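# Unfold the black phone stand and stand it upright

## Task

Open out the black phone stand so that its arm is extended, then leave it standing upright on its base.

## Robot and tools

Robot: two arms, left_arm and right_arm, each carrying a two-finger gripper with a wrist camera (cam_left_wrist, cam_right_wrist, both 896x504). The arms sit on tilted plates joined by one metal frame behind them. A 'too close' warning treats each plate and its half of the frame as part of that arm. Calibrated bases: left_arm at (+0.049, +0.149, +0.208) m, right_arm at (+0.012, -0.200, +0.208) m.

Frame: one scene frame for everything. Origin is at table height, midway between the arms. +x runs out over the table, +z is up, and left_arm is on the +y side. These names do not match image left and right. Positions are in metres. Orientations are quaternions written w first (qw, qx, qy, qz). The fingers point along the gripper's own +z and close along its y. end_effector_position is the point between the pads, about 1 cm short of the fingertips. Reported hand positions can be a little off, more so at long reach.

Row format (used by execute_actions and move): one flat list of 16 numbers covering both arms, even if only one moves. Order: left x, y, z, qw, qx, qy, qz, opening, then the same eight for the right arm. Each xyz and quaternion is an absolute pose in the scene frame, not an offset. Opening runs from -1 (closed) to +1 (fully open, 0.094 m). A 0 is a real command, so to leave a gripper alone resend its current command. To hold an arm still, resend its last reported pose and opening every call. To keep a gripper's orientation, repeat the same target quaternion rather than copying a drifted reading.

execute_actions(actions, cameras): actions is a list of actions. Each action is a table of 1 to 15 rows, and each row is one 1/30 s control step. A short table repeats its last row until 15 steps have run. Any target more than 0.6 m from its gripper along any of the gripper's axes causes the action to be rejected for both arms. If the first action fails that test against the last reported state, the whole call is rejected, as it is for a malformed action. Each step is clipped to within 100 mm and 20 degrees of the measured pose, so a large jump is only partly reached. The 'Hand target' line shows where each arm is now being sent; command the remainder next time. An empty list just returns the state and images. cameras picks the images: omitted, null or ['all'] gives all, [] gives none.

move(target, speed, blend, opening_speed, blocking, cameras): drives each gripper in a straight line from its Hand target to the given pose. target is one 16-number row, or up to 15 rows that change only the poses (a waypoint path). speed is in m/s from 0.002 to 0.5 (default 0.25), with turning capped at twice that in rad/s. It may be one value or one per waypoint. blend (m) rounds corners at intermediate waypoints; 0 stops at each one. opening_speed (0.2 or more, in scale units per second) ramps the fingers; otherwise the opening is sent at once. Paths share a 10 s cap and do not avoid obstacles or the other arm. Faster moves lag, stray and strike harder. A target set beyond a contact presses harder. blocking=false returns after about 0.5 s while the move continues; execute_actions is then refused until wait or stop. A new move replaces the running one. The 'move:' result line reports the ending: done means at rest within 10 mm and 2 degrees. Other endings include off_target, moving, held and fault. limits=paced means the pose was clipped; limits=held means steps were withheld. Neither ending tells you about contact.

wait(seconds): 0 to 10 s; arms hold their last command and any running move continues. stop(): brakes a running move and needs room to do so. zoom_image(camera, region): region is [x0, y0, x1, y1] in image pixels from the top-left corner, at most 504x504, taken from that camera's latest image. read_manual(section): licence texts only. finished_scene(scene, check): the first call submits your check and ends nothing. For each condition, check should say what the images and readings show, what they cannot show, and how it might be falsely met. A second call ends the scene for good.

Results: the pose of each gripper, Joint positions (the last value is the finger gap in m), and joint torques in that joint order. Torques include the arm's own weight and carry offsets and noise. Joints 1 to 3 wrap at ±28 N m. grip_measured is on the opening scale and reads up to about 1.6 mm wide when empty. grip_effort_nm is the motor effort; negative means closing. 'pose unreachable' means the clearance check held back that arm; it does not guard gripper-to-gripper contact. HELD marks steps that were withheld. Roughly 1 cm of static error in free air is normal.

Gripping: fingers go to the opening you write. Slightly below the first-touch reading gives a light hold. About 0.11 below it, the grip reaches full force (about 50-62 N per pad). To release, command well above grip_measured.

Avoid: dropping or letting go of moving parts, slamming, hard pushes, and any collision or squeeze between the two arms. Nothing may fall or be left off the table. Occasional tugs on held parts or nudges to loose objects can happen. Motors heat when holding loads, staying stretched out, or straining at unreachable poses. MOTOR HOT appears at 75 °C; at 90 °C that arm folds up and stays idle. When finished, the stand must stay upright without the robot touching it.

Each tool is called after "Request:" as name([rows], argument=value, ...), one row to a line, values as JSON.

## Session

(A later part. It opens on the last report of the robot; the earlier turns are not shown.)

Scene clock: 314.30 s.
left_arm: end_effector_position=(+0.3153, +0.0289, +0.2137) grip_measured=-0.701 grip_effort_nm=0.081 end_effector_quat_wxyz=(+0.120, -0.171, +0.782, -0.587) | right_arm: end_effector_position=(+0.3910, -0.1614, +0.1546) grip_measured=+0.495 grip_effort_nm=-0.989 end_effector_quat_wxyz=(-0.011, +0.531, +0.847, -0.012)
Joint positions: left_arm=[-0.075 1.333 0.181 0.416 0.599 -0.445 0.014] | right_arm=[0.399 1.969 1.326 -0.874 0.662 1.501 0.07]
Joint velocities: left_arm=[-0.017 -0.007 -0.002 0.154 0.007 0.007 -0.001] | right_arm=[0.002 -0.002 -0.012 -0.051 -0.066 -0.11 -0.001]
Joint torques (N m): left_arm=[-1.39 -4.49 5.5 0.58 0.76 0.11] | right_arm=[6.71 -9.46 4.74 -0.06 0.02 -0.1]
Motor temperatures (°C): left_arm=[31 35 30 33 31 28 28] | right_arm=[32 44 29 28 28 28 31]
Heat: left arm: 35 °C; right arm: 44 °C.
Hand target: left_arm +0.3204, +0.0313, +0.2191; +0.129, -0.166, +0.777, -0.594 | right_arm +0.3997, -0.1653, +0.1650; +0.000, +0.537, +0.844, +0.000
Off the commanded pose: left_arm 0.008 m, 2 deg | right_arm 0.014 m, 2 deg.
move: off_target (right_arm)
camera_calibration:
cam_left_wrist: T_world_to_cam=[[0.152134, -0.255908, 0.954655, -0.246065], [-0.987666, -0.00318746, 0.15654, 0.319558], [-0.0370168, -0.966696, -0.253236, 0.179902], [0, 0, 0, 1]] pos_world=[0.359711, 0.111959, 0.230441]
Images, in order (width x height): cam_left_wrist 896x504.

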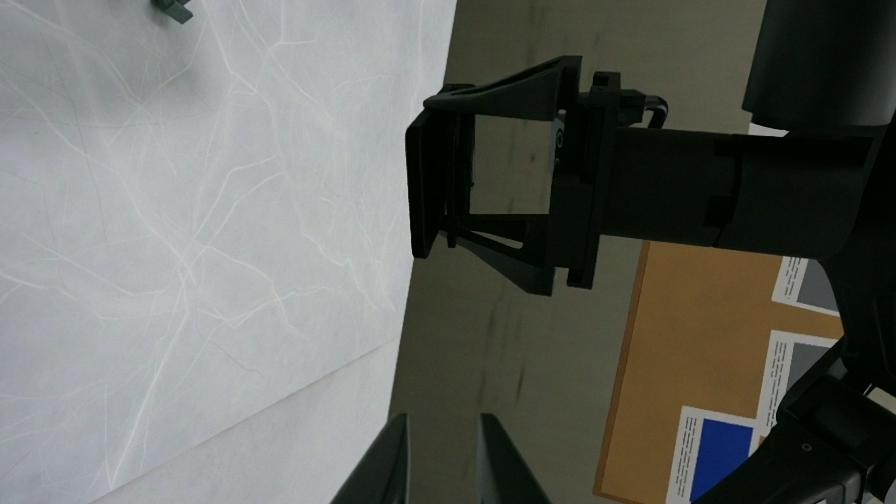

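Request:
move([
  [0.30, 0.06, 0.22, 0.129, -0.168, 0.774, -0.596, -0.7, 0.355, -0.23, 0.08, 0, 0.537, 0.843, 0, 0.4],
  [0.30, 0.06, 0.22, 0.129, -0.168, 0.774, -0.596, -0.7, 0.355, -0.23, 0.035, 0, 0.537, 0.843, 0, 0.4],
], speed=0.15, cameras=["cam_right_wrist"])

Request:
move(target=[0.30, 0.06, 0.22, 0.129, -0.168, 0.774, -0.596, -0.7, 0.355, -0.23, 0.0, 0, 0.537, 0.843, 0, 0.4], speed=0.04, cameras=["cam_right_wrist"])

Scene clock: 321.37 s.
left_arm: end_effector_position=(+0.3012, +0.0600, +0.2159) grip_measured=-0.701 grip_effort_nm=0.085 end_effector_quat_wxyz=(+0.125, -0.172, +0.780, -0.589) | right_arm: end_effector_position=(+0.3623, -0.2365, +0.0429) grip_measured=+0.495 grip_effort_nm=-0.984 end_effector_quat_wxyz=(+0.014, +0.545, +0.838, +0.002)
Joint positions: left_arm=[0.095 1.129 0.172 0.141 0.722 -0.298 0.014] | right_arm=[0.039 1.909 0.937 -0.216 0.595 1.058 0.07]
Joint velocities: left_arm=[-0.007 -0.012 -0.007 0.007 0.066 0.037 0] | right_arm=[-0.007 -0.002 -0.002 -0.051 0.007 -0.022 0]
Joint torques (N m): left_arm=[-0.87 -3.93 4.37 0.36 0.81 0.13] | right_arm=[4.88 -5.03 1.69 0.26 -0.07 -0.18]
Motor temperatures (°C): left_arm=[30 34 30 32 31 28 27] | right_arm=[32 43 29 28 28 28 31]
Heat: left arm: 34 °C; right arm: 43 °C.
Hand target: left_arm +0.2996, +0.0604, +0.2193; +0.129, -0.167, +0.776, -0.595 | right_arm +0.3559, -0.2306, +0.0349; +0.005, +0.537, +0.844, +0.000
Off the commanded pose: left_arm 0.004 m, 1 deg | right_arm 0.013 m, 2 deg.
move: off_target (right_arm)
camera_calibration:
cam_right_wrist: T_world_to_cam=[[-0.910376, -0.413564, -0.0134417, 0.232327], [-0.385391, 0.835637, 0.391387, 0.357629], [-0.150631, 0.361489, -0.920128, 0.269616], [0, 0, 0, 1]] pos_world=[0.389945, -0.300229, 0.111233]
Images, in order (width x height): cam_right_wrist 896x504.

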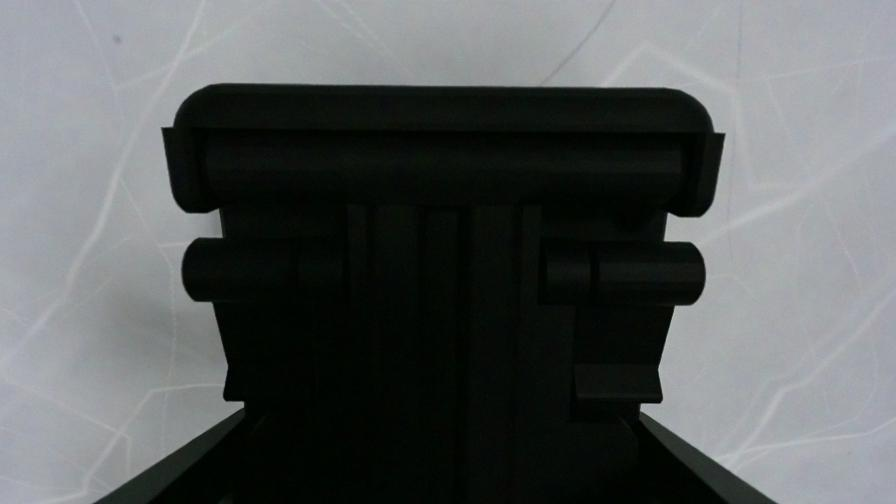

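Scene clock: 322.73 s.
left_arm: end_effector_position=(+0.3012, +0.0600, +0.2159) grip_measured=-0.701 grip_effort_nm=0.085 end_effector_quat_wxyz=(+0.125, -0.172, +0.780, -0.589) | right_arm: end_effector_position=(+0.3602, -0.2351, +0.0169) grip_measured=+0.495 grip_effort_nm=-0.994 end_effector_quat_wxyz=(+0.012, +0.541, +0.841, +0.000)
Joint positions: left_arm=[0.095 1.129 0.172 0.141 0.723 -0.298 0.014] | right_arm=[-0.001 1.987 0.937 -0.118 0.58 1.006 0.07]
Joint velocities: left_arm=[0.002 0.012 -0.007 0.066 -0.022 -0.037 0] | right_arm=[0.007 0.002 0.007 -0.037 -0.066 0.022 0]
Joint torques (N m): left_arm=[-1.07 -3.73 4.14 0.43 0.81 0.04] | right_arm=[3.36 -3.4 2.21 0.49 -0.17 -0.19]
Motor temperatures (°C): left_arm=[30 34 30 32 31 28 27] | right_arm=[32 43 29 28 28 28 31]
Heat: left arm: 34 °C; right arm: 43 °C.
Hand target: left_arm +0.3001, +0.0598, +0.2199; +0.129, -0.168, +0.774, -0.596 | right_arm +0.3546, -0.2305, +0.0009; +0.000, +0.537, +0.843, -0.001
Off the commanded pose: left_arm 0.004 m, 1 deg | right_arm 0.018 m, 1 deg.
move: off_target (right_arm)
camera_calibration:
cam_right_wrist: T_world_to_cam=[[-0.905942, -0.423317, -0.0085073, 0.22665], [-0.392252, 0.831557, 0.393258, 0.367332], [-0.159398, 0.359606, -0.919389, 0.24768], [0, 0, 0, 1]] pos_world=[0.388898, -0.29858, 0.085186]
Images, in order (width x height): cam_right_wrist 896x504.

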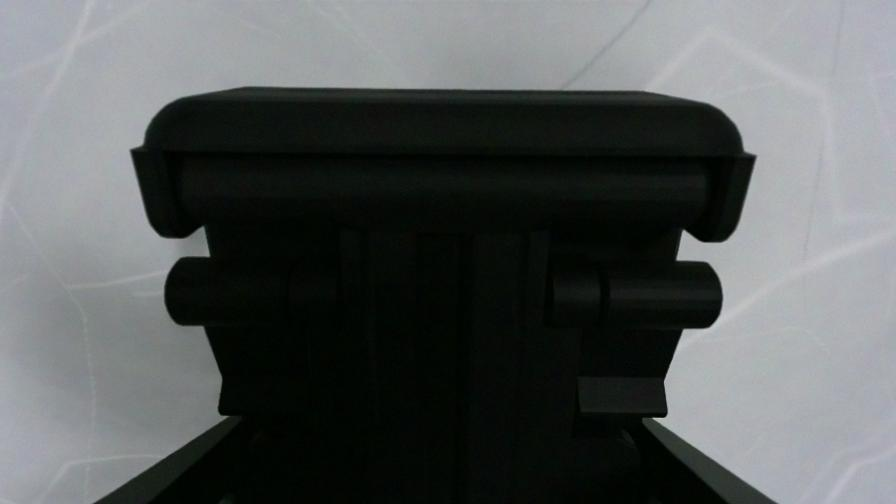

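Request:
move([
  [0.30, -0.05, 0.14, 0.1023, -0.1861, 0.8534, -0.4732, -0.574, 0.355, -0.23, 0.0, 0, 0.537, 0.843, 0, 0.4],
  [0.312, -0.145, 0.062, 0.1023, -0.1861, 0.8534, -0.4732, -0.574, 0.355, -0.23, 0.0, 0, 0.537, 0.843, 0, 0.4],
], speed=0.12, cameras=["cam_left_wrist"])

Request:
zoom_image(camera="cam_left_wrist", region=[250, 200, 600, 504])

Scene clock: 336.83 s.
left_arm: end_effector_position=(+0.3219, -0.1397, +0.0635) grip_measured=-0.575 grip_effort_nm=0.085 end_effector_quat_wxyz=(+0.109, -0.199, +0.849, -0.477) | right_arm: end_effector_position=(+0.3602, -0.2351, +0.0169) grip_measured=+0.495 grip_effort_nm=-0.989 end_effector_quat_wxyz=(+0.012, +0.541, +0.841, +0.000)
Joint positions: left_arm=[-0.457 2.645 0.647 1.236 0.074 -0.69 0.02] | right_arm=[-0.001 1.987 0.937 -0.118 0.58 1.005 0.07]
Joint velocities: left_arm=[0.007 -0.002 -0.012 -0.007 0.066 -0.007 0.001] | right_arm=[-0.012 0.017 -0.012 -0.037 -0.066 0.037 0.001]
Joint torques (N m): left_arm=[-8.31 -4.92 1.44 1.08 0.38 -0.03] | right_arm=[3.33 -3.54 2.39 0.47 -0.18 -0.2]
Motor temperatures (°C): left_arm=[30 34 30 32 31 28 27] | right_arm=[32 39 28 28 28 28 31]
Heat: left arm: 34 °C; right arm: 39 °C.
Hand target: left_arm +0.3116, -0.1468, +0.0629; +0.102, -0.188, +0.852, -0.478 | right_arm +0.3544, -0.2303, +0.0011; +0.000, +0.537, +0.843, +0.000
Off the commanded pose: left_arm 0.011 m, 2 deg | right_arm 0.018 m, 1 deg.
move: off_target (left_arm, right_arm)
camera_calibration:
cam_left_wrist: T_world_to_cam=[[0.258063, -0.468399, 0.844989, -0.203652], [-0.96518, -0.0862526, 0.246958, 0.324491], [-0.0427924, -0.879297, -0.474348, 0.00728045], [0, 0, 0, 1]] pos_world=[0.366059, -0.0610004, 0.0954012]
Images, in order (width x height): cam_left_wrist 896x504.

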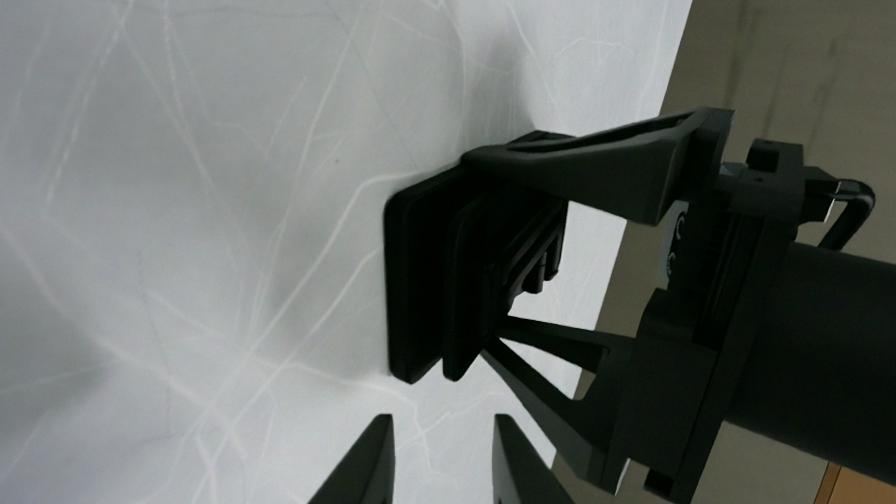

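Scaled by 1.440.

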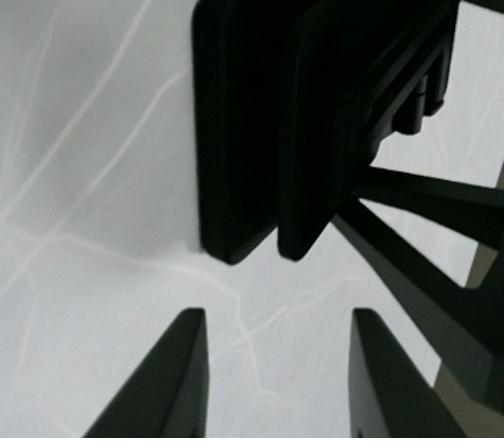

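Request:
execute_actions(actions=[])

Scene clock: 348.20 s.
left_arm: end_effector_position=(+0.3222, -0.1396, +0.0636) grip_measured=-0.575 grip_effort_nm=0.081 end_effector_quat_wxyz=(+0.110, -0.199, +0.849, -0.477) | right_arm: end_effector_position=(+0.3602, -0.2351, +0.0169) grip_measured=+0.495 grip_effort_nm=-0.994 end_effector_quat_wxyz=(+0.012, +0.541, +0.841, +0.000)
Joint positions: left_arm=[-0.457 2.645 0.647 1.237 0.073 -0.69 0.02] | right_arm=[-0.001 1.987 0.937 -0.118 0.58 1.005 0.07]
Joint velocities: left_arm=[-0.012 0.002 -0.012 -0.037 -0.051 -0.037 0] | right_arm=[-0.012 -0.002 -0.007 -0.037 0.095 0.007 0]
Joint torques (N m): left_arm=[-8.21 -5 1.47 1.03 0.38 -0.03] | right_arm=[3.38 -3.49 2.45 0.5 -0.14 -0.19]
Motor temperatures (°C): left_arm=[30 34 30 32 31 28 27] | right_arm=[31 38 28 28 28 28 31]
Heat: left arm: 34 °C; right arm: 38 °C.
Hand target: left_arm +0.3116, -0.1468, +0.0629; +0.102, -0.188, +0.852, -0.478 | right_arm +0.3544, -0.2302, +0.0011; +0.000, +0.537, +0.843, +0.000
Tool commands: left_gripper/opening=-0.574 right_gripper/opening=+0.4
Off the commanded pose: left_arm 0.012 m, 2 deg | right_arm 0.018 m, 1 deg.
camera_calibration:
cam_left_wrist: T_world_to_cam=[[0.258285, -0.468129, 0.845071, -0.203773], [-0.965181, -0.0875485, 0.246497, 0.324614], [-0.0414078, -0.879313, -0.474441, 0.00696831], [0, 0, 0, 1]] pos_world=[0.366231, -0.0608451, 0.0954919]
cam_right_wrist: T_world_to_cam=[[-0.905776, -0.423667, -0.00870674, 0.226549], [-0.392595, 0.831258, 0.393547, 0.367329], [-0.159495, 0.359884, -0.919263, 0.247755], [0, 0, 0, 1]] pos_world=[0.388929, -0.298527, 0.0851633]

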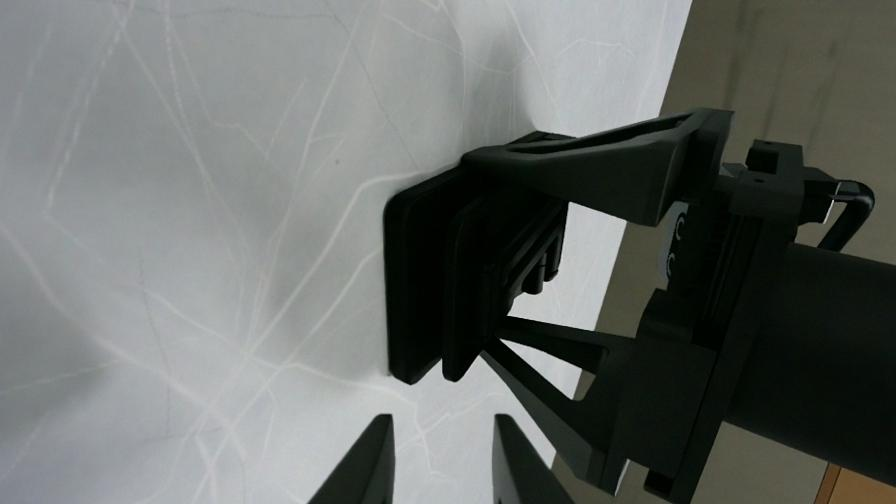

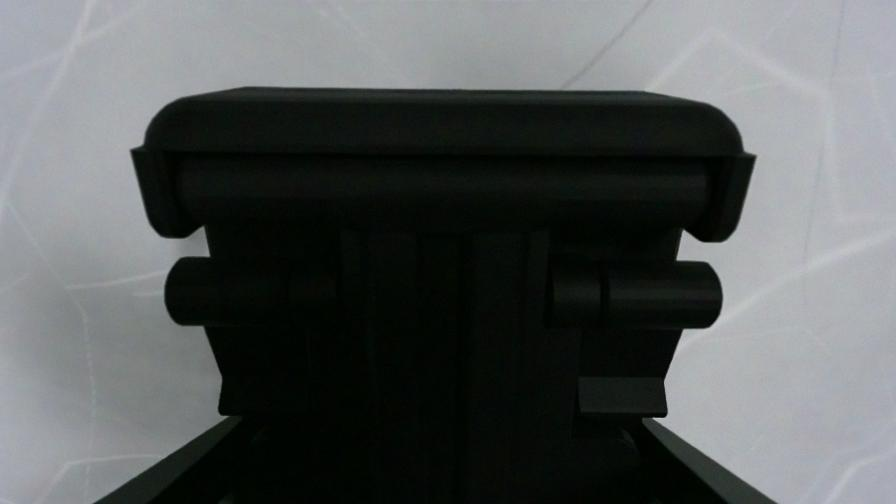

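Request:
zoom_image(camera="cam_left_wrist", region=[340, 120, 600, 460])

Scaled by 1.482.

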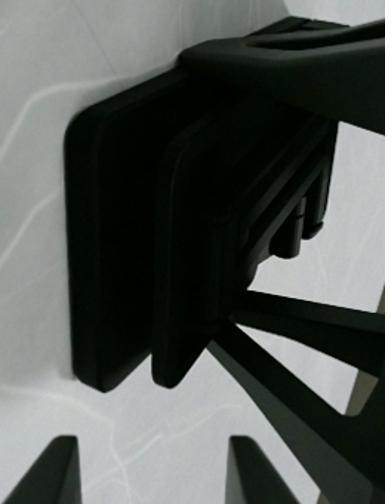

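Request:
move(target=[0.326,-0.187,0.038,0.1023,-0.1861,0.8534,-0.4732,-0.574,0.355,-0.23,0.0,0,0.537,0.843,0,0.4], speed=0.06, cameras=["cam_left_wrist"])

Request:
zoom_image(camera="cam_left_wrist", region=[340, 120, 600, 500])

Scene clock: 363.77 s.
left_arm: end_effector_position=(+0.3425, -0.1774, +0.0423) grip_measured=-0.575 grip_effort_nm=0.081 end_effector_quat_wxyz=(+0.117, -0.201, +0.848, -0.477) | right_arm: end_effector_position=(+0.3602, -0.2351, +0.0169) grip_measured=+0.495 grip_effort_nm=-0.984 end_effector_quat_wxyz=(+0.012, +0.541, +0.841, +0.000)
Joint positions: left_arm=[-0.48 2.768 0.853 1.169 0.049 -0.704 0.02] | right_arm=[-0.001 1.987 0.937 -0.118 0.58 1.005 0.07]
Joint velocities: left_arm=[-0.017 -0.007 0.017 0.066 0.022 0.022 -0.001] | right_arm=[-0.007 -0.007 0.007 -0.051 0.007 0.007 0.001]
Joint torques (N m): left_arm=[-9.01 -5.49 2.25 0.91 0.36 -0.02] | right_arm=[3.4 -3.38 2.3 0.48 -0.19 -0.21]
Motor temperatures (°C): left_arm=[31 34 30 33 30 28 26] | right_arm=[31 37 28 28 28 28 32]
Heat: left arm: 34 °C; right arm: 37 °C.
Hand target: left_arm +0.3259, -0.1861, +0.0383; +0.103, -0.186, +0.854, -0.474 | right_arm +0.3544, -0.2302, +0.0010; +0.000, +0.537, +0.843, +0.000
Off the commanded pose: left_arm 0.020 m, 3 deg | right_arm 0.018 m, 1 deg.
move: off_target (left_arm, right_arm)
camera_calibration:
cam_left_wrist: T_world_to_cam=[[0.253893, -0.466336, 0.84739, -0.206946], [-0.966882, -0.0987821, 0.235333, 0.345199], [-0.0260374, -0.879075, -0.475972, -0.0406841], [0, 0, 0, 1]] pos_world=[0.385249, -0.0981715, 0.074763]
Images, in order (width x height): cam_left_wrist 896x504.

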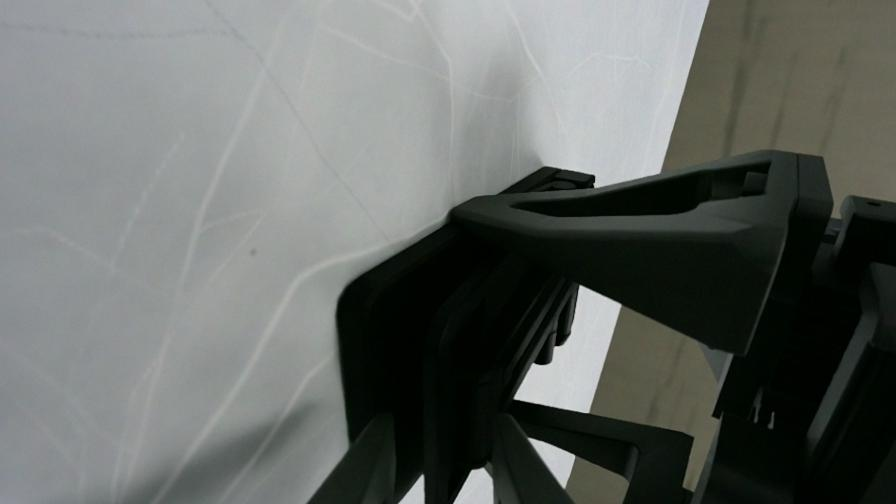

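Scaled by 1.326.

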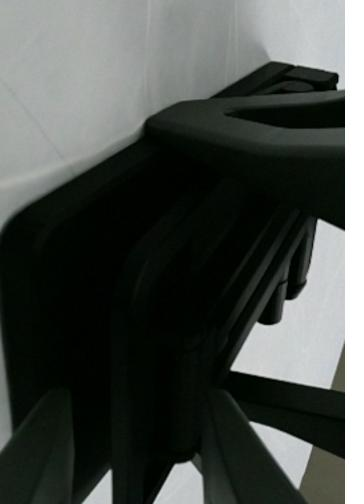

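Request:
move(target=[0.331,-0.203,0.031,0.0973,-0.182,0.856,-0.4732,-0.574,0.355,-0.23,0.0,0,0.537,0.843,0,0.4], speed=0.04, cameras=["cam_left_wrist"])

Request:
zoom_image(camera="cam_left_wrist", region=[340, 120, 600, 500])

Scene clock: 376.50 s.
left_arm: end_effector_position=(+0.3479, -0.1930, +0.0351) grip_measured=-0.575 grip_effort_nm=0.081 end_effector_quat_wxyz=(+0.112, -0.197, +0.850, -0.476) | right_arm: end_effector_position=(+0.3602, -0.2351, +0.0169) grip_measured=+0.495 grip_effort_nm=-0.984 end_effector_quat_wxyz=(+0.012, +0.541, +0.841, +0.000)
Joint positions: left_arm=[-0.491 2.804 0.935 1.111 0.048 -0.707 0.02] | right_arm=[-0.001 1.987 0.937 -0.118 0.58 1.005 0.07]
Joint velocities: left_arm=[-0.002 0.012 0.002 0.022 0.022 -0.095 -0.001] | right_arm=[-0.037 -0.002 -0.002 0.007 -0.037 -0.037 0]
Joint torques (N m): left_arm=[-9.29 -5.72 2.86 0.88 0.38 -0.03] | right_arm=[3.28 -3.59 2.21 0.48 -0.16 -0.22]
Motor temperatures (°C): left_arm=[32 35 30 33 30 28 26] | right_arm=[31 36 28 28 28 28 32]
Heat: left arm: 35 °C; right arm: 36 °C.
Hand target: left_arm +0.3307, -0.2023, +0.0313; +0.098, -0.182, +0.856, -0.474 | right_arm +0.3544, -0.2302, +0.0010; +0.000, +0.537, +0.843, +0.000
Off the commanded pose: left_arm 0.020 m, 3 deg | right_arm 0.018 m, 1 deg.
move: off_target (left_arm, right_arm)
camera_calibration:
cam_left_wrist: T_world_to_cam=[[0.252162, -0.470882, 0.84539, -0.209793], [-0.966851, -0.0863411, 0.240299, 0.352783], [-0.0401606, -0.877961, -0.477045, -0.0525168], [0, 0, 0, 1]] pos_world=[0.391881, -0.114436, 0.067531]
Images, in order (width x height): cam_left_wrist 896x504.

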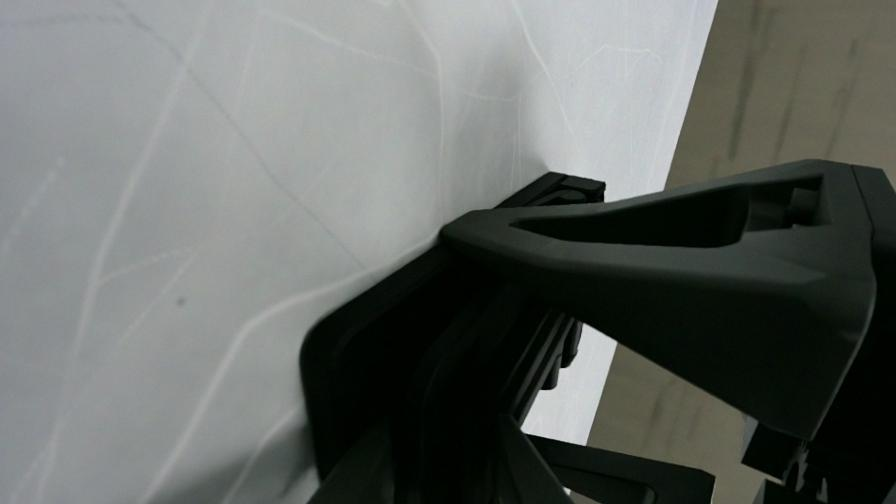

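Scaled by 1.326.

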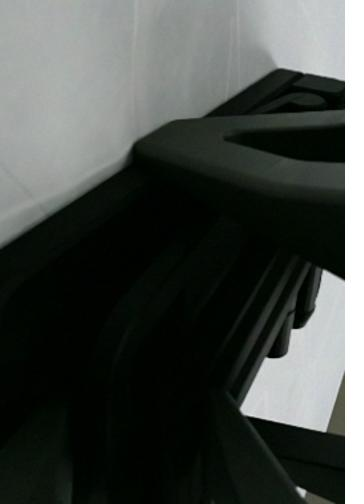

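Request:
move(target=[0.333,-0.207,0.028,0.0973,-0.182,0.856,-0.4732,-0.574,0.355,-0.23,0.0,0,0.537,0.843,0,0.4], speed=0.04, cameras=[])

Request:
move(target=[0.333,-0.207,0.028,0.0973,-0.182,0.856,-0.4732,-0.96,0.355,-0.23,0.0,0,0.537,0.843,0,0.4], opening_speed=0.3, cameras=["cam_left_wrist"])

Request:
zoom_image(camera="cam_left_wrist", region=[340, 120, 600, 500])

Scene clock: 380.50 s.
left_arm: end_effector_position=(+0.3524, -0.1968, +0.0339) grip_measured=-0.575 grip_effort_nm=0.076 end_effector_quat_wxyz=(+0.116, -0.198, +0.848, -0.478) | right_arm: end_effector_position=(+0.3608, -0.2351, +0.0170) grip_measured=+0.495 grip_effort_nm=-0.984 end_effector_quat_wxyz=(+0.013, +0.541, +0.841, +0.001)
Joint positions: left_arm=[-0.491 2.815 0.96 1.106 0.048 -0.707 0.02] | right_arm=[-0.001 1.987 0.937 -0.116 0.579 1.005 0.07]
Joint velocities: left_arm=[-0.007 0.007 -0.007 -0.022 0.037 0.022 0] | right_arm=[0.007 -0.007 0.007 -0.037 0.007 -0.037 0]
Joint torques (N m): left_arm=[-9.4 -5.6 2.8 0.79 0.38 -0.02] | right_arm=[3.52 -3.56 2.32 0.43 -0.19 -0.22]
Motor temperatures (°C): left_arm=[32 35 30 33 30 28 26] | right_arm=[31 36 28 29 28 28 32]
Heat: left arm: 35 °C; right arm: 36 °C.
Hand target: left_arm +0.3328, -0.2060, +0.0283; +0.098, -0.182, +0.856, -0.474 | right_arm +0.3544, -0.2303, +0.0011; +0.000, +0.538, +0.843, +0.000
Off the commanded pose: left_arm 0.023 m, 3 deg | right_arm 0.019 m, 2 deg.
move: off_target (left_arm, right_arm)
No camera images: "cameras" was empty.

Scene clock: 382.00 s.
left_arm: end_effector_position=(+0.3552, -0.2000, +0.0410) grip_measured=-0.726 grip_effort_nm=-0.999 end_effector_quat_wxyz=(+0.121, -0.195, +0.839, -0.492) | right_arm: end_effector_position=(+0.3626, -0.2370, +0.0167) grip_measured=+0.495 grip_effort_nm=-0.979 end_effector_quat_wxyz=(+0.018, +0.543, +0.839, +0.000)
Joint positions: left_arm=[-0.494 2.815 0.96 1.131 0.07 -0.708 0.013] | right_arm=[-0.003 1.987 0.937 -0.106 0.585 1.003 0.07]
Joint velocities: left_arm=[0.002 0.022 0.002 -0.037 -0.022 0.066 -0.001] | right_arm=[-0.002 -0.017 -0.002 -0.037 0.037 -0.037 0.001]
Joint torques (N m): left_arm=[-8.91 -5.72 2.63 0.59 0.12 0] | right_arm=[3.59 -3.58 2.3 0.33 -0.22 -0.13]
Motor temperatures (°C): left_arm=[32 35 30 33 30 28 26] | right_arm=[31 36 28 28 28 28 32]
Heat: left arm: 35 °C; right arm: 36 °C.
Hand target: left_arm +0.3328, -0.2056, +0.0286; +0.098, -0.181, +0.856, -0.474 | right_arm +0.3545, -0.2302, +0.0011; +0.000, +0.537, +0.843, +0.000
Off the commanded pose: left_arm 0.027 m, 4 deg | right_arm 0.020 m, 2 deg.
move: off_target (left_arm, right_arm)
camera_calibration:
cam_left_wrist: T_world_to_cam=[[0.233463, -0.441107, 0.866556, -0.208141], [-0.972082, -0.0843635, 0.21895, 0.360967], [-0.0234746, -0.89348, -0.448488, -0.0658062], [0, 0, 0, 1]] pos_world=[0.397938, -0.120157, 0.0718193]
Images, in order (width x height): cam_left_wrist 896x504.

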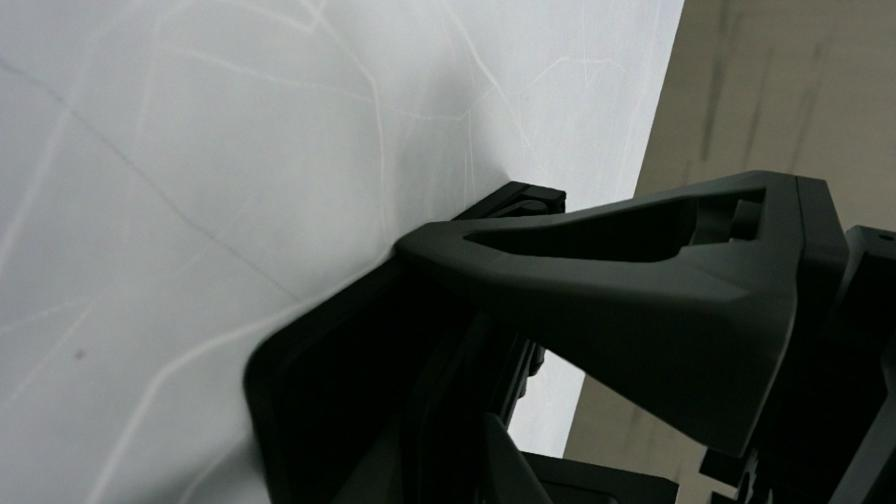

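Scaled by 1.326.

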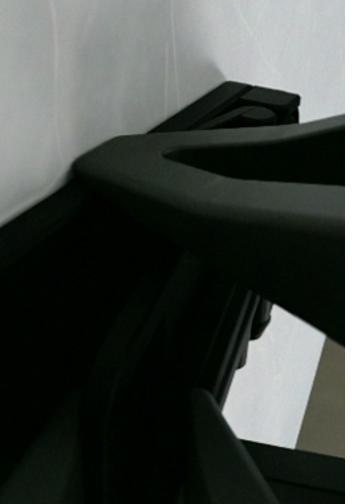

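Request:
move(target=[0.3375,-0.214,0.064,0.077,-0.198,0.908,-0.358,-0.96,0.355,-0.23,0.0,0,0.537,0.843,0,0.4], speed=0.04)

Scene clock: 395.10 s.
left_arm: end_effector_position=(+0.3573, -0.2072, +0.0607) grip_measured=-0.731 grip_effort_nm=-1.013 end_effector_quat_wxyz=(+0.105, -0.217, +0.890, -0.386) | right_arm: end_effector_position=(+0.3632, -0.2389, +0.0174) grip_measured=+0.495 grip_effort_nm=-0.994 end_effector_quat_wxyz=(+0.015, +0.540, +0.841, +0.001)
Joint positions: left_arm=[-0.647 2.675 1.018 0.772 -0.227 -0.839 0.013] | right_arm=[-0.008 1.982 0.943 -0.118 0.579 0.994 0.07]
Joint velocities: left_arm=[-0.002 -0.007 0.007 -0.081 0.007 -0.066 0] | right_arm=[-0.007 -0.022 -0.012 -0.022 0.022 -0.066 -0.002]
Joint torques (N m): left_arm=[-7.23 -8.4 4.07 0.99 0.3 -0.06] | right_arm=[5.12 -6.98 1.61 0.18 0.01 -0.06]
Motor temperatures (°C): left_arm=[32 36 30 33 30 28 27] | right_arm=[31 36 28 28 28 28 32]
Heat: left arm: 36 °C; right arm: 36 °C.
Hand target: left_arm +0.3559, -0.2069, +0.0595; +0.102, -0.218, +0.892, -0.384 | right_arm +0.3630, -0.2382, +0.0163; +0.015, +0.541, +0.841, +0.000
Off the commanded pose: left_arm 0.021 m, 5 deg | right_arm 0.021 m, 2 deg.
move: held (left_arm, right_arm; a check stopped the path); limits=held
pose unreachable (left arm): on one or more control steps of this call, first in action 0 (counted from 0), this arm could not follow its commanded pose, so it was not sent that pose on those steps. It may still have moved: this result reports where it is.
cause: moving toward the commanded pose would bring a part of the arm too close to another arm (this arm's fingers and the right arm's wrist (the part past joint 5), along the way the arms are being sent, or toward where that arm still pushes).
pose unreachable (right arm): on one or more control steps of this call, first in action 0 (counted from 0), this arm could not follow its commanded pose, so it was not sent that pose on those steps. It may still have moved: this result reports where it is.
cause: moving toward the commanded pose would bring a part of the arm too close to another arm (this arm's wrist (the part past joint 5) and the left arm's fingers, along the way the arms are being sent, or toward where that arm still pushes).
camera_calibration:
cam_left_wrist: T_world_to_cam=[[0.330175, -0.607605, 0.722358, -0.289175], [-0.942224, -0.166303, 0.290787, 0.326037], [-0.056553, -0.776633, -0.627409, -0.0164264], [0, 0, 0, 1]] pos_world=[0.401749, -0.134241, 0.103775]
cam_right_wrist: T_world_to_cam=[[-0.905511, -0.424146, -0.0122675, 0.227515], [-0.395119, 0.832296, 0.388797, 0.372743], [-0.154697, 0.356907, -0.921242, 0.247658], [0, 0, 0, 1]] pos_world=[0.391607, -0.302124, 0.0860221]

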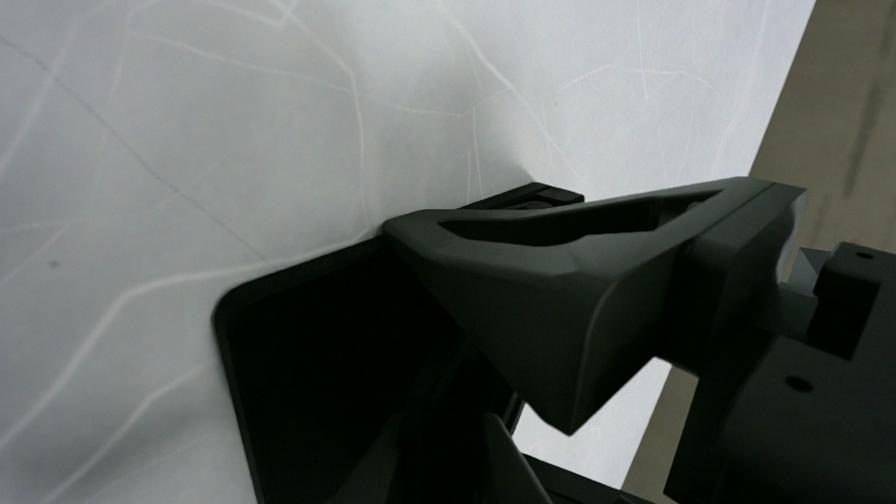

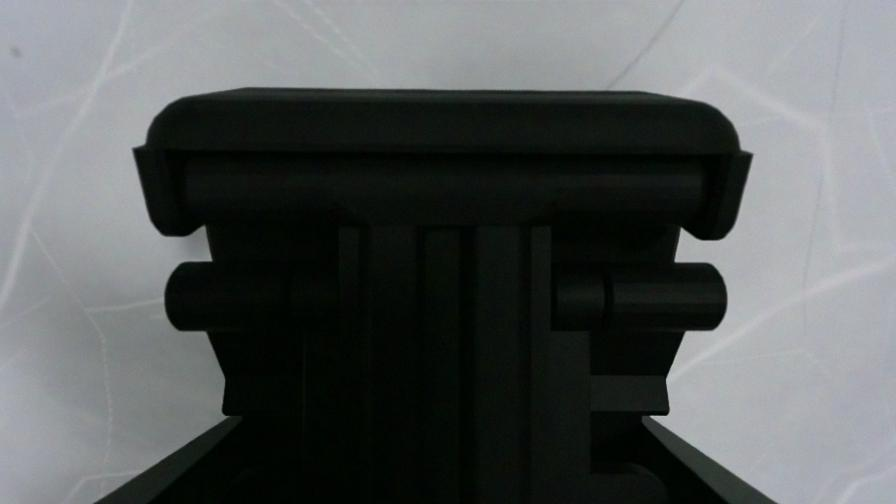

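Request:
move([
  [0.3559,-0.2069,0.0595,0.102,-0.218,0.892,-0.384,-0.96,0.363,-0.238,0.016,0.015,0.541,0.841,0,0.75],
  [0.3559,-0.2069,0.0595,0.102,-0.218,0.892,-0.384,-0.96,0.37,-0.255,0.12,0.0,0.537,0.843,0,0.75],
], speed=0.1, opening_speed=1.0)

Scene clock: 427.33 s.
left_arm: end_effector_position=(+0.3630, -0.2155, +0.0725) grip_measured=-0.775 grip_effort_nm=-1.013 end_effector_quat_wxyz=(+0.108, -0.217, +0.875, -0.419) | right_arm: end_effector_position=(+0.3641, -0.2507, +0.1105) grip_measured=+0.747 grip_effort_nm=0.193 end_effector_quat_wxyz=(-0.013, +0.535, +0.845, +0.001)
Joint positions: left_arm=[-0.647 2.675 1.017 0.824 -0.174 -0.838 0.011] | right_arm=[0.11 1.739 1.044 -0.595 0.591 1.147 0.082]
Joint velocities: left_arm=[-0.002 0.007 -0.012 0.007 0.022 0.007 0] | right_arm=[-0.007 0.012 -0.012 -0.081 0.051 0.022 0]
Joint torques (N m): left_arm=[-7.21 -8.5 3.93 0.53 -0.26 -0.04] | right_arm=[6.15 -8.75 3.88 -0.17 0.19 0.18]
Motor temperatures (°C): left_arm=[32 36 30 34 30 28 28] | right_arm=[32 39 28 28 28 28 32]
Heat: left arm: 36 °C; right arm: 39 °C.
Hand target: left_arm +0.3559, -0.2066, +0.0600; +0.103, -0.217, +0.891, -0.385 | right_arm +0.3685, -0.2544, +0.1204; -0.001, +0.538, +0.843, +0.001
Off the commanded pose: left_arm 0.017 m, 5 deg | right_arm 0.012 m, 2 deg.
move: off_target (left_arm, right_arm)
camera_calibration:
cam_left_wrist: T_world_to_cam=[[0.312428, -0.555502, 0.770588, -0.290515], [-0.949065, -0.147686, 0.278326, 0.334075], [-0.0408058, -0.818295, -0.573348, -0.0337637], [0, 0, 0, 1]] pos_world=[0.406446, -0.139672, 0.111527]
cam_right_wrist: T_world_to_cam=[[-0.900287, -0.434985, 0.0164806, 0.216687], [-0.385652, 0.814596, 0.433251, 0.333945], [-0.201883, 0.383694, -0.901123, 0.359402], [0, 0, 0, 1]] pos_world=[0.396424, -0.315675, 0.175612]

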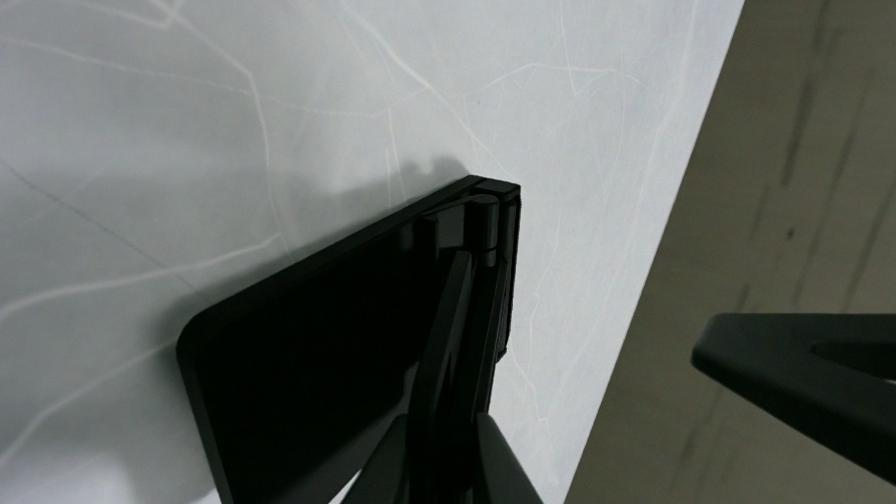

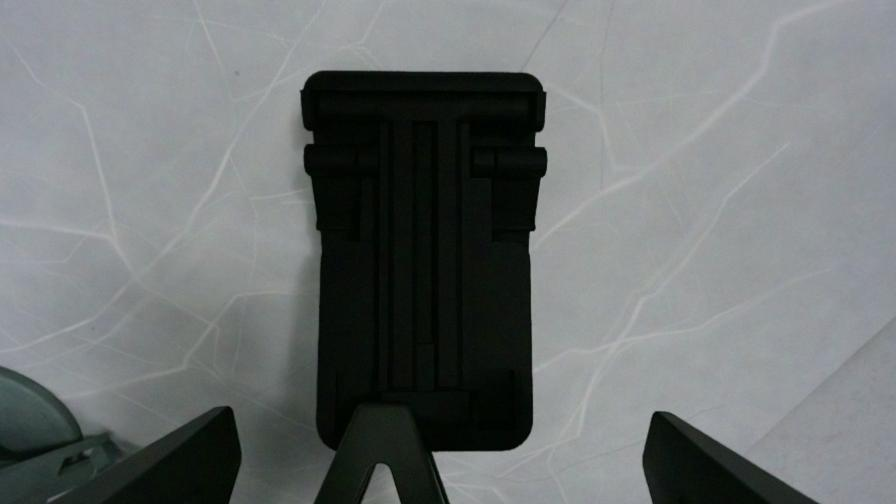

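Request:
move([
  [0.3559,-0.2069,0.0595,0.102,-0.218,0.892,-0.384,-0.96,0.39,-0.35,0.22,0.0,0.537,0.843,0,0.0],
  [0.3559,-0.2069,0.0595,0.102,-0.218,0.892,-0.384,-0.96,0.43,-0.39,0.2,0.0922,0.0922,-0.702,-0.702,0.0],
], speed=0.3, blend=0.05)

Scene clock: 443.87 s.
left_arm: end_effector_position=(+0.3634, -0.2160, +0.0733) grip_measured=-0.778 grip_effort_nm=-1.018 end_effector_quat_wxyz=(+0.108, -0.216, +0.874, -0.421) | right_arm: end_effector_position=(+0.4251, -0.3960, +0.2149) grip_measured=+0.003 grip_effort_nm=-0.095 end_effector_quat_wxyz=(+0.109, +0.054, +0.844, +0.523)
Joint positions: left_arm=[-0.647 2.675 1.017 0.827 -0.171 -0.838 0.01] | right_arm=[-0.621 1.951 2.013 -1.565 -0.741 -0.743 0.047]
Joint velocities: left_arm=[-0.017 -0.012 0.012 -0.007 0.007 0.022 0] | right_arm=[-0.002 0.017 0.002 0.022 0.022 0.007 0.001]
Joint torques (N m): left_arm=[-7.15 -8.65 3.92 0.46 -0.27 -0.03] | right_arm=[2.44 -8.69 5.31 -1 -0.72 -0.27]
Motor temperatures (°C): left_arm=[32 38 30 33 30 28 29] | right_arm=[32 40 29 28 28 28 31]
Heat: left arm: 38 °C; right arm: 40 °C.
Hand target: left_arm +0.3558, -0.2067, +0.0600; +0.103, -0.217, +0.891, -0.385 | right_arm +0.4272, -0.3919, +0.2035; +0.104, +0.057, +0.834, +0.539
Off the commanded pose: left_arm 0.018 m, 5 deg | right_arm 0.017 m, 39 deg; orientation clipped.
joint sent to its limit (right arm) — joint 4 (wrist pitch), lower limit. The joint targets are off in position and orientation.
move: off_target (left_arm, right_arm); limits=paced
camera_calibration:
cam_left_wrist: T_world_to_cam=[[0.311221, -0.552184, 0.773456, -0.290538], [-0.949492, -0.146353, 0.27757, 0.334591], [-0.0400721, -0.820776, -0.569843, -0.0347968], [0, 0, 0, 1]] pos_world=[0.406719, -0.140022, 0.112017]
cam_right_wrist: T_world_to_cam=[[0.0312067, -0.453752, -0.890581, -0.00183747], [-0.983205, -0.174234, 0.0543203, 0.374501], [-0.179818, 0.873929, -0.451569, 0.609747], [0, 0, 0, 1]] pos_world=[0.477912, -0.468458, 0.253363]

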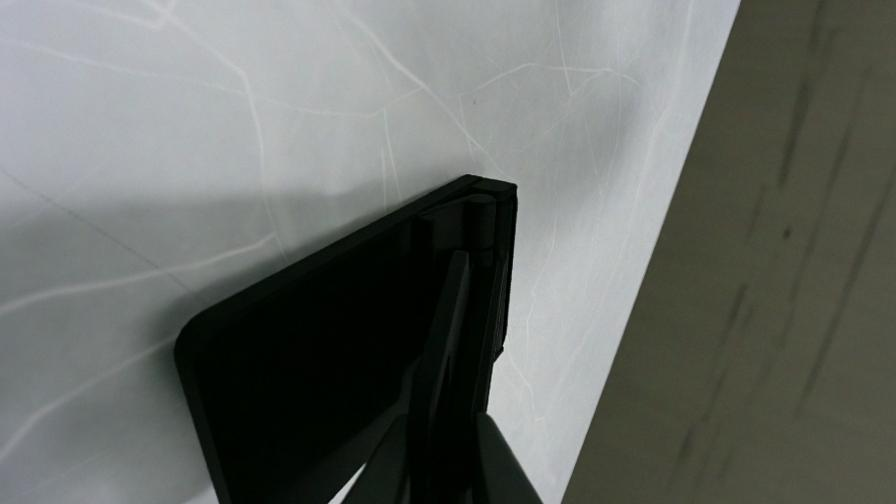

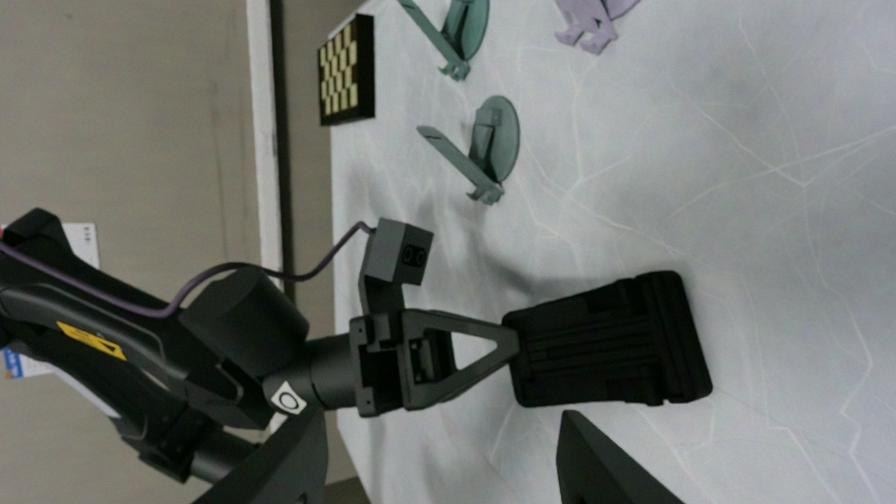

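Request:
move([
  [0.3559,-0.2069,0.0595,0.102,-0.218,0.892,-0.384,-0.96,0.33,-0.36,0.2,0.25,-0.15,0.94,0.2,-1],
  [0.3559,-0.2069,0.0595,0.102,-0.218,0.892,-0.384,-0.96,0.26,-0.26,0.11,0.3735,-0.2,0.902,0.083,-1],
], speed=0.25, blend=0.05)

Scene clock: 475.10 s.
left_arm: end_effector_position=(+0.3635, -0.2163, +0.0736) grip_measured=-0.780 grip_effort_nm=-1.013 end_effector_quat_wxyz=(+0.109, -0.216, +0.874, -0.422) | right_arm: end_effector_position=(+0.2653, -0.2659, +0.1067) grip_measured=-0.989 grip_effort_nm=-0.520 end_effector_quat_wxyz=(+0.373, -0.203, +0.903, +0.070)
Joint positions: left_arm=[-0.647 2.675 1.017 0.829 -0.169 -0.838 0.01] | right_arm=[-0.549 1.175 0.032 0.557 -0.382 -1.082 0.001]
Joint velocities: left_arm=[0.007 0.007 0.017 0.007 -0.066 0.022 -0.001] | right_arm=[-0.002 -0.002 -0.007 -0.022 0.022 -0.051 0]
Joint torques (N m): left_arm=[-7.21 -8.62 3.9 0.46 -0.28 -0.01] | right_arm=[1.03 -1.39 0.58 0.85 -0.69 -0.05]
Motor temperatures (°C): left_arm=[32 39 30 32 30 28 29] | right_arm=[31 39 28 29 29 28 30]
Heat: left arm: 39 °C; right arm: 39 °C.
Hand target: left_arm +0.3558, -0.2067, +0.0600; +0.103, -0.217, +0.891, -0.385 | right_arm +0.2629, -0.2586, +0.1065; +0.376, -0.204, +0.900, +0.085
Off the commanded pose: left_arm 0.019 m, 5 deg | right_arm 0.009 m, 1 deg.
move: off_target (left_arm)
camera_calibration:
cam_left_wrist: T_world_to_cam=[[0.310661, -0.550606, 0.774805, -0.290554], [-0.949695, -0.145835, 0.277147, 0.334841], [-0.0396049, -0.821928, -0.568213, -0.0353124], [0, 0, 0, 1]] pos_world=[0.406862, -0.140173, 0.112257]
cam_right_wrist: T_world_to_cam=[[0.421193, -0.906336, 0.0339238, -0.356599], [-0.845642, -0.405958, -0.346536, 0.190552], [0.327849, 0.117271, -0.937423, 0.134334], [0, 0, 0, 1]] pos_world=[0.267295, -0.261596, 0.204058]

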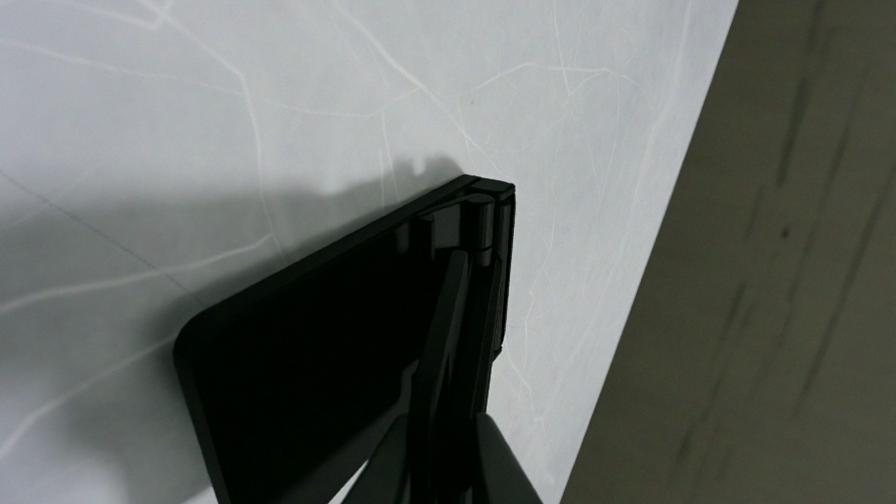

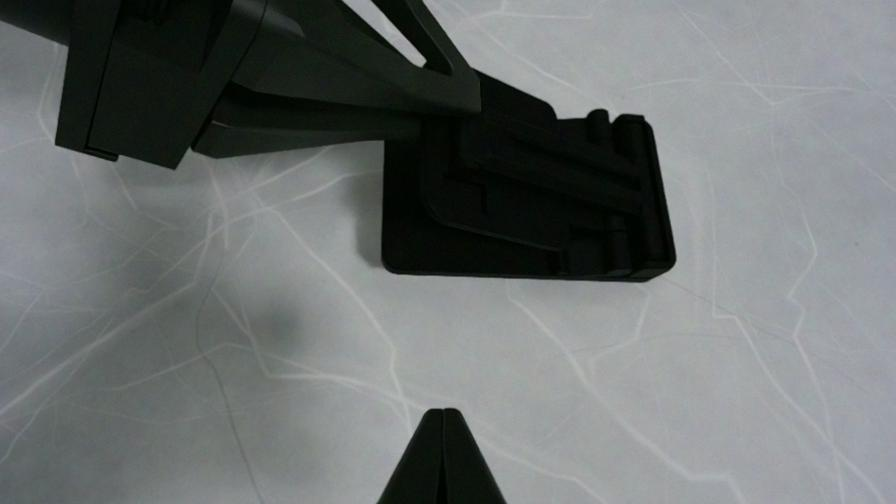

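Request:
zoom_image(camera="cam_right_wrist", region=[320, 40, 720, 320])

Scaled by 1.260.

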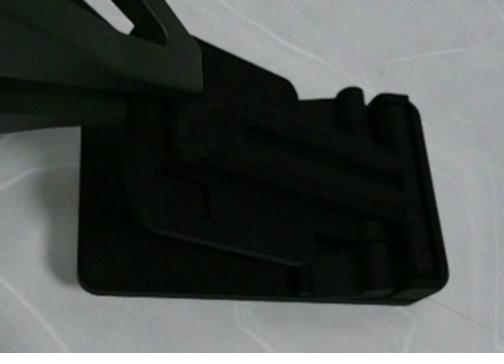

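Request:
move([
  [0.3559,-0.2069,0.0595,0.102,-0.218,0.892,-0.384,-0.96,0.305,-0.235,0.06,0.3735,-0.2,0.902,0.083,-1],
  [0.3559,-0.2069,0.0595,0.102,-0.218,0.892,-0.384,-0.96,0.325,-0.224,0.03,0.3735,-0.2,0.902,0.083,-1],
], speed=0.1, blend=0.01)

Request:
zoom_image(camera="cam_right_wrist", region=[300, 100, 760, 504])

Scene clock: 488.60 s.
left_arm: end_effector_position=(+0.3663, -0.2129, +0.0716) grip_measured=-0.779 grip_effort_nm=-1.018 end_effector_quat_wxyz=(+0.118, -0.217, +0.877, -0.412) | right_arm: end_effector_position=(+0.3200, -0.2247, +0.0338) grip_measured=-0.989 grip_effort_nm=-0.525 end_effector_quat_wxyz=(+0.372, -0.202, +0.901, +0.092)
Joint positions: left_arm=[-0.647 2.675 1.017 0.832 -0.196 -0.827 0.01] | right_arm=[-0.37 2.021 0.263 1.174 -0.259 -0.971 0.001]
Joint velocities: left_arm=[0.007 -0.022 -0.007 0.022 -0.066 0.022 0] | right_arm=[0.012 0.002 -0.017 -0.051 0.066 0.081 -0.001]
Joint torques (N m): left_arm=[-7.24 -8.64 3.99 0.42 -0.02 -0.19] | right_arm=[4.05 -2.92 0.03 1.08 -0.28 0.1]
Motor temperatures (°C): left_arm=[32 39 30 32 30 28 29] | right_arm=[31 36 28 29 29 28 30]
Heat: left arm: 39 °C; right arm: 36 °C.
Hand target: left_arm +0.3558, -0.2067, +0.0599; +0.103, -0.217, +0.891, -0.385 | right_arm +0.3260, -0.2247, +0.0295; +0.374, -0.199, +0.902, +0.085
Off the commanded pose: left_arm 0.017 m, 4 deg | right_arm 0.006 m, 1 deg.
move: off_target (left_arm)
camera_calibration:
cam_left_wrist: T_world_to_cam=[[0.307842, -0.565647, 0.765034, -0.28948], [-0.951134, -0.162654, 0.262465, 0.336533], [-0.0240267, -0.808448, -0.588078, -0.0349649], [0, 0, 0, 1]] pos_world=[0.408362, -0.137272, 0.112572]
cam_right_wrist: T_world_to_cam=[[0.435249, -0.900298, -0.00465998, -0.341705], [-0.842482, -0.405462, -0.354719, 0.227701], [0.317463, 0.158317, -0.934962, 0.0557342], [0, 0, 0, 1]] pos_world=[0.322867, -0.224136, 0.131287]

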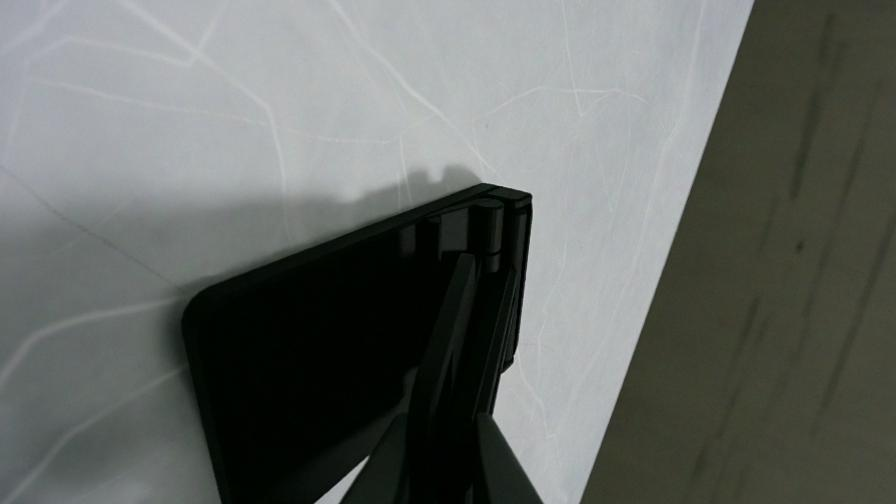

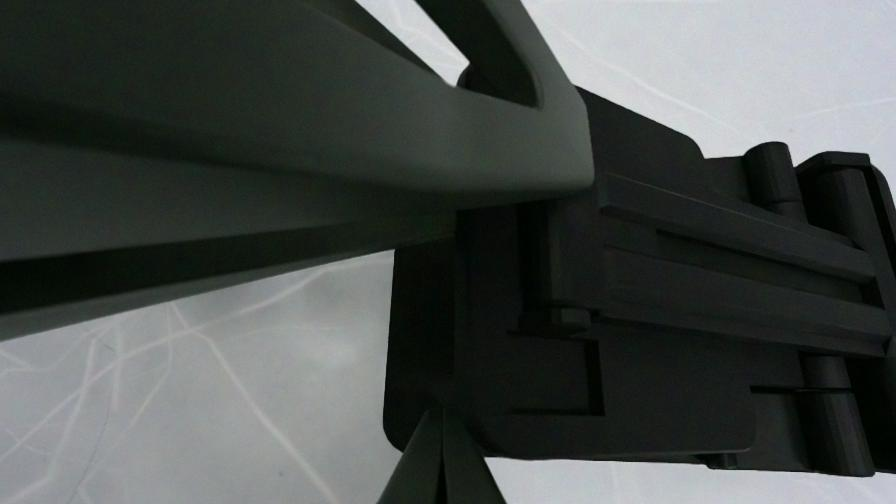

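Scaled by 1.096.

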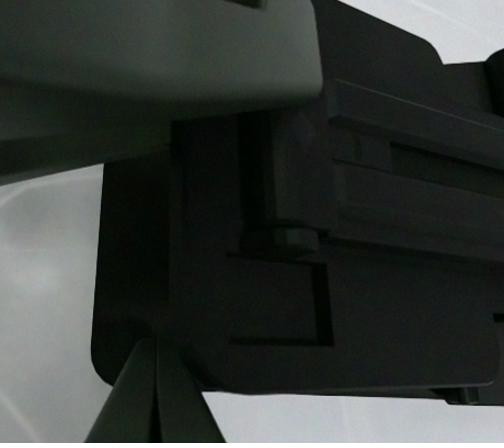

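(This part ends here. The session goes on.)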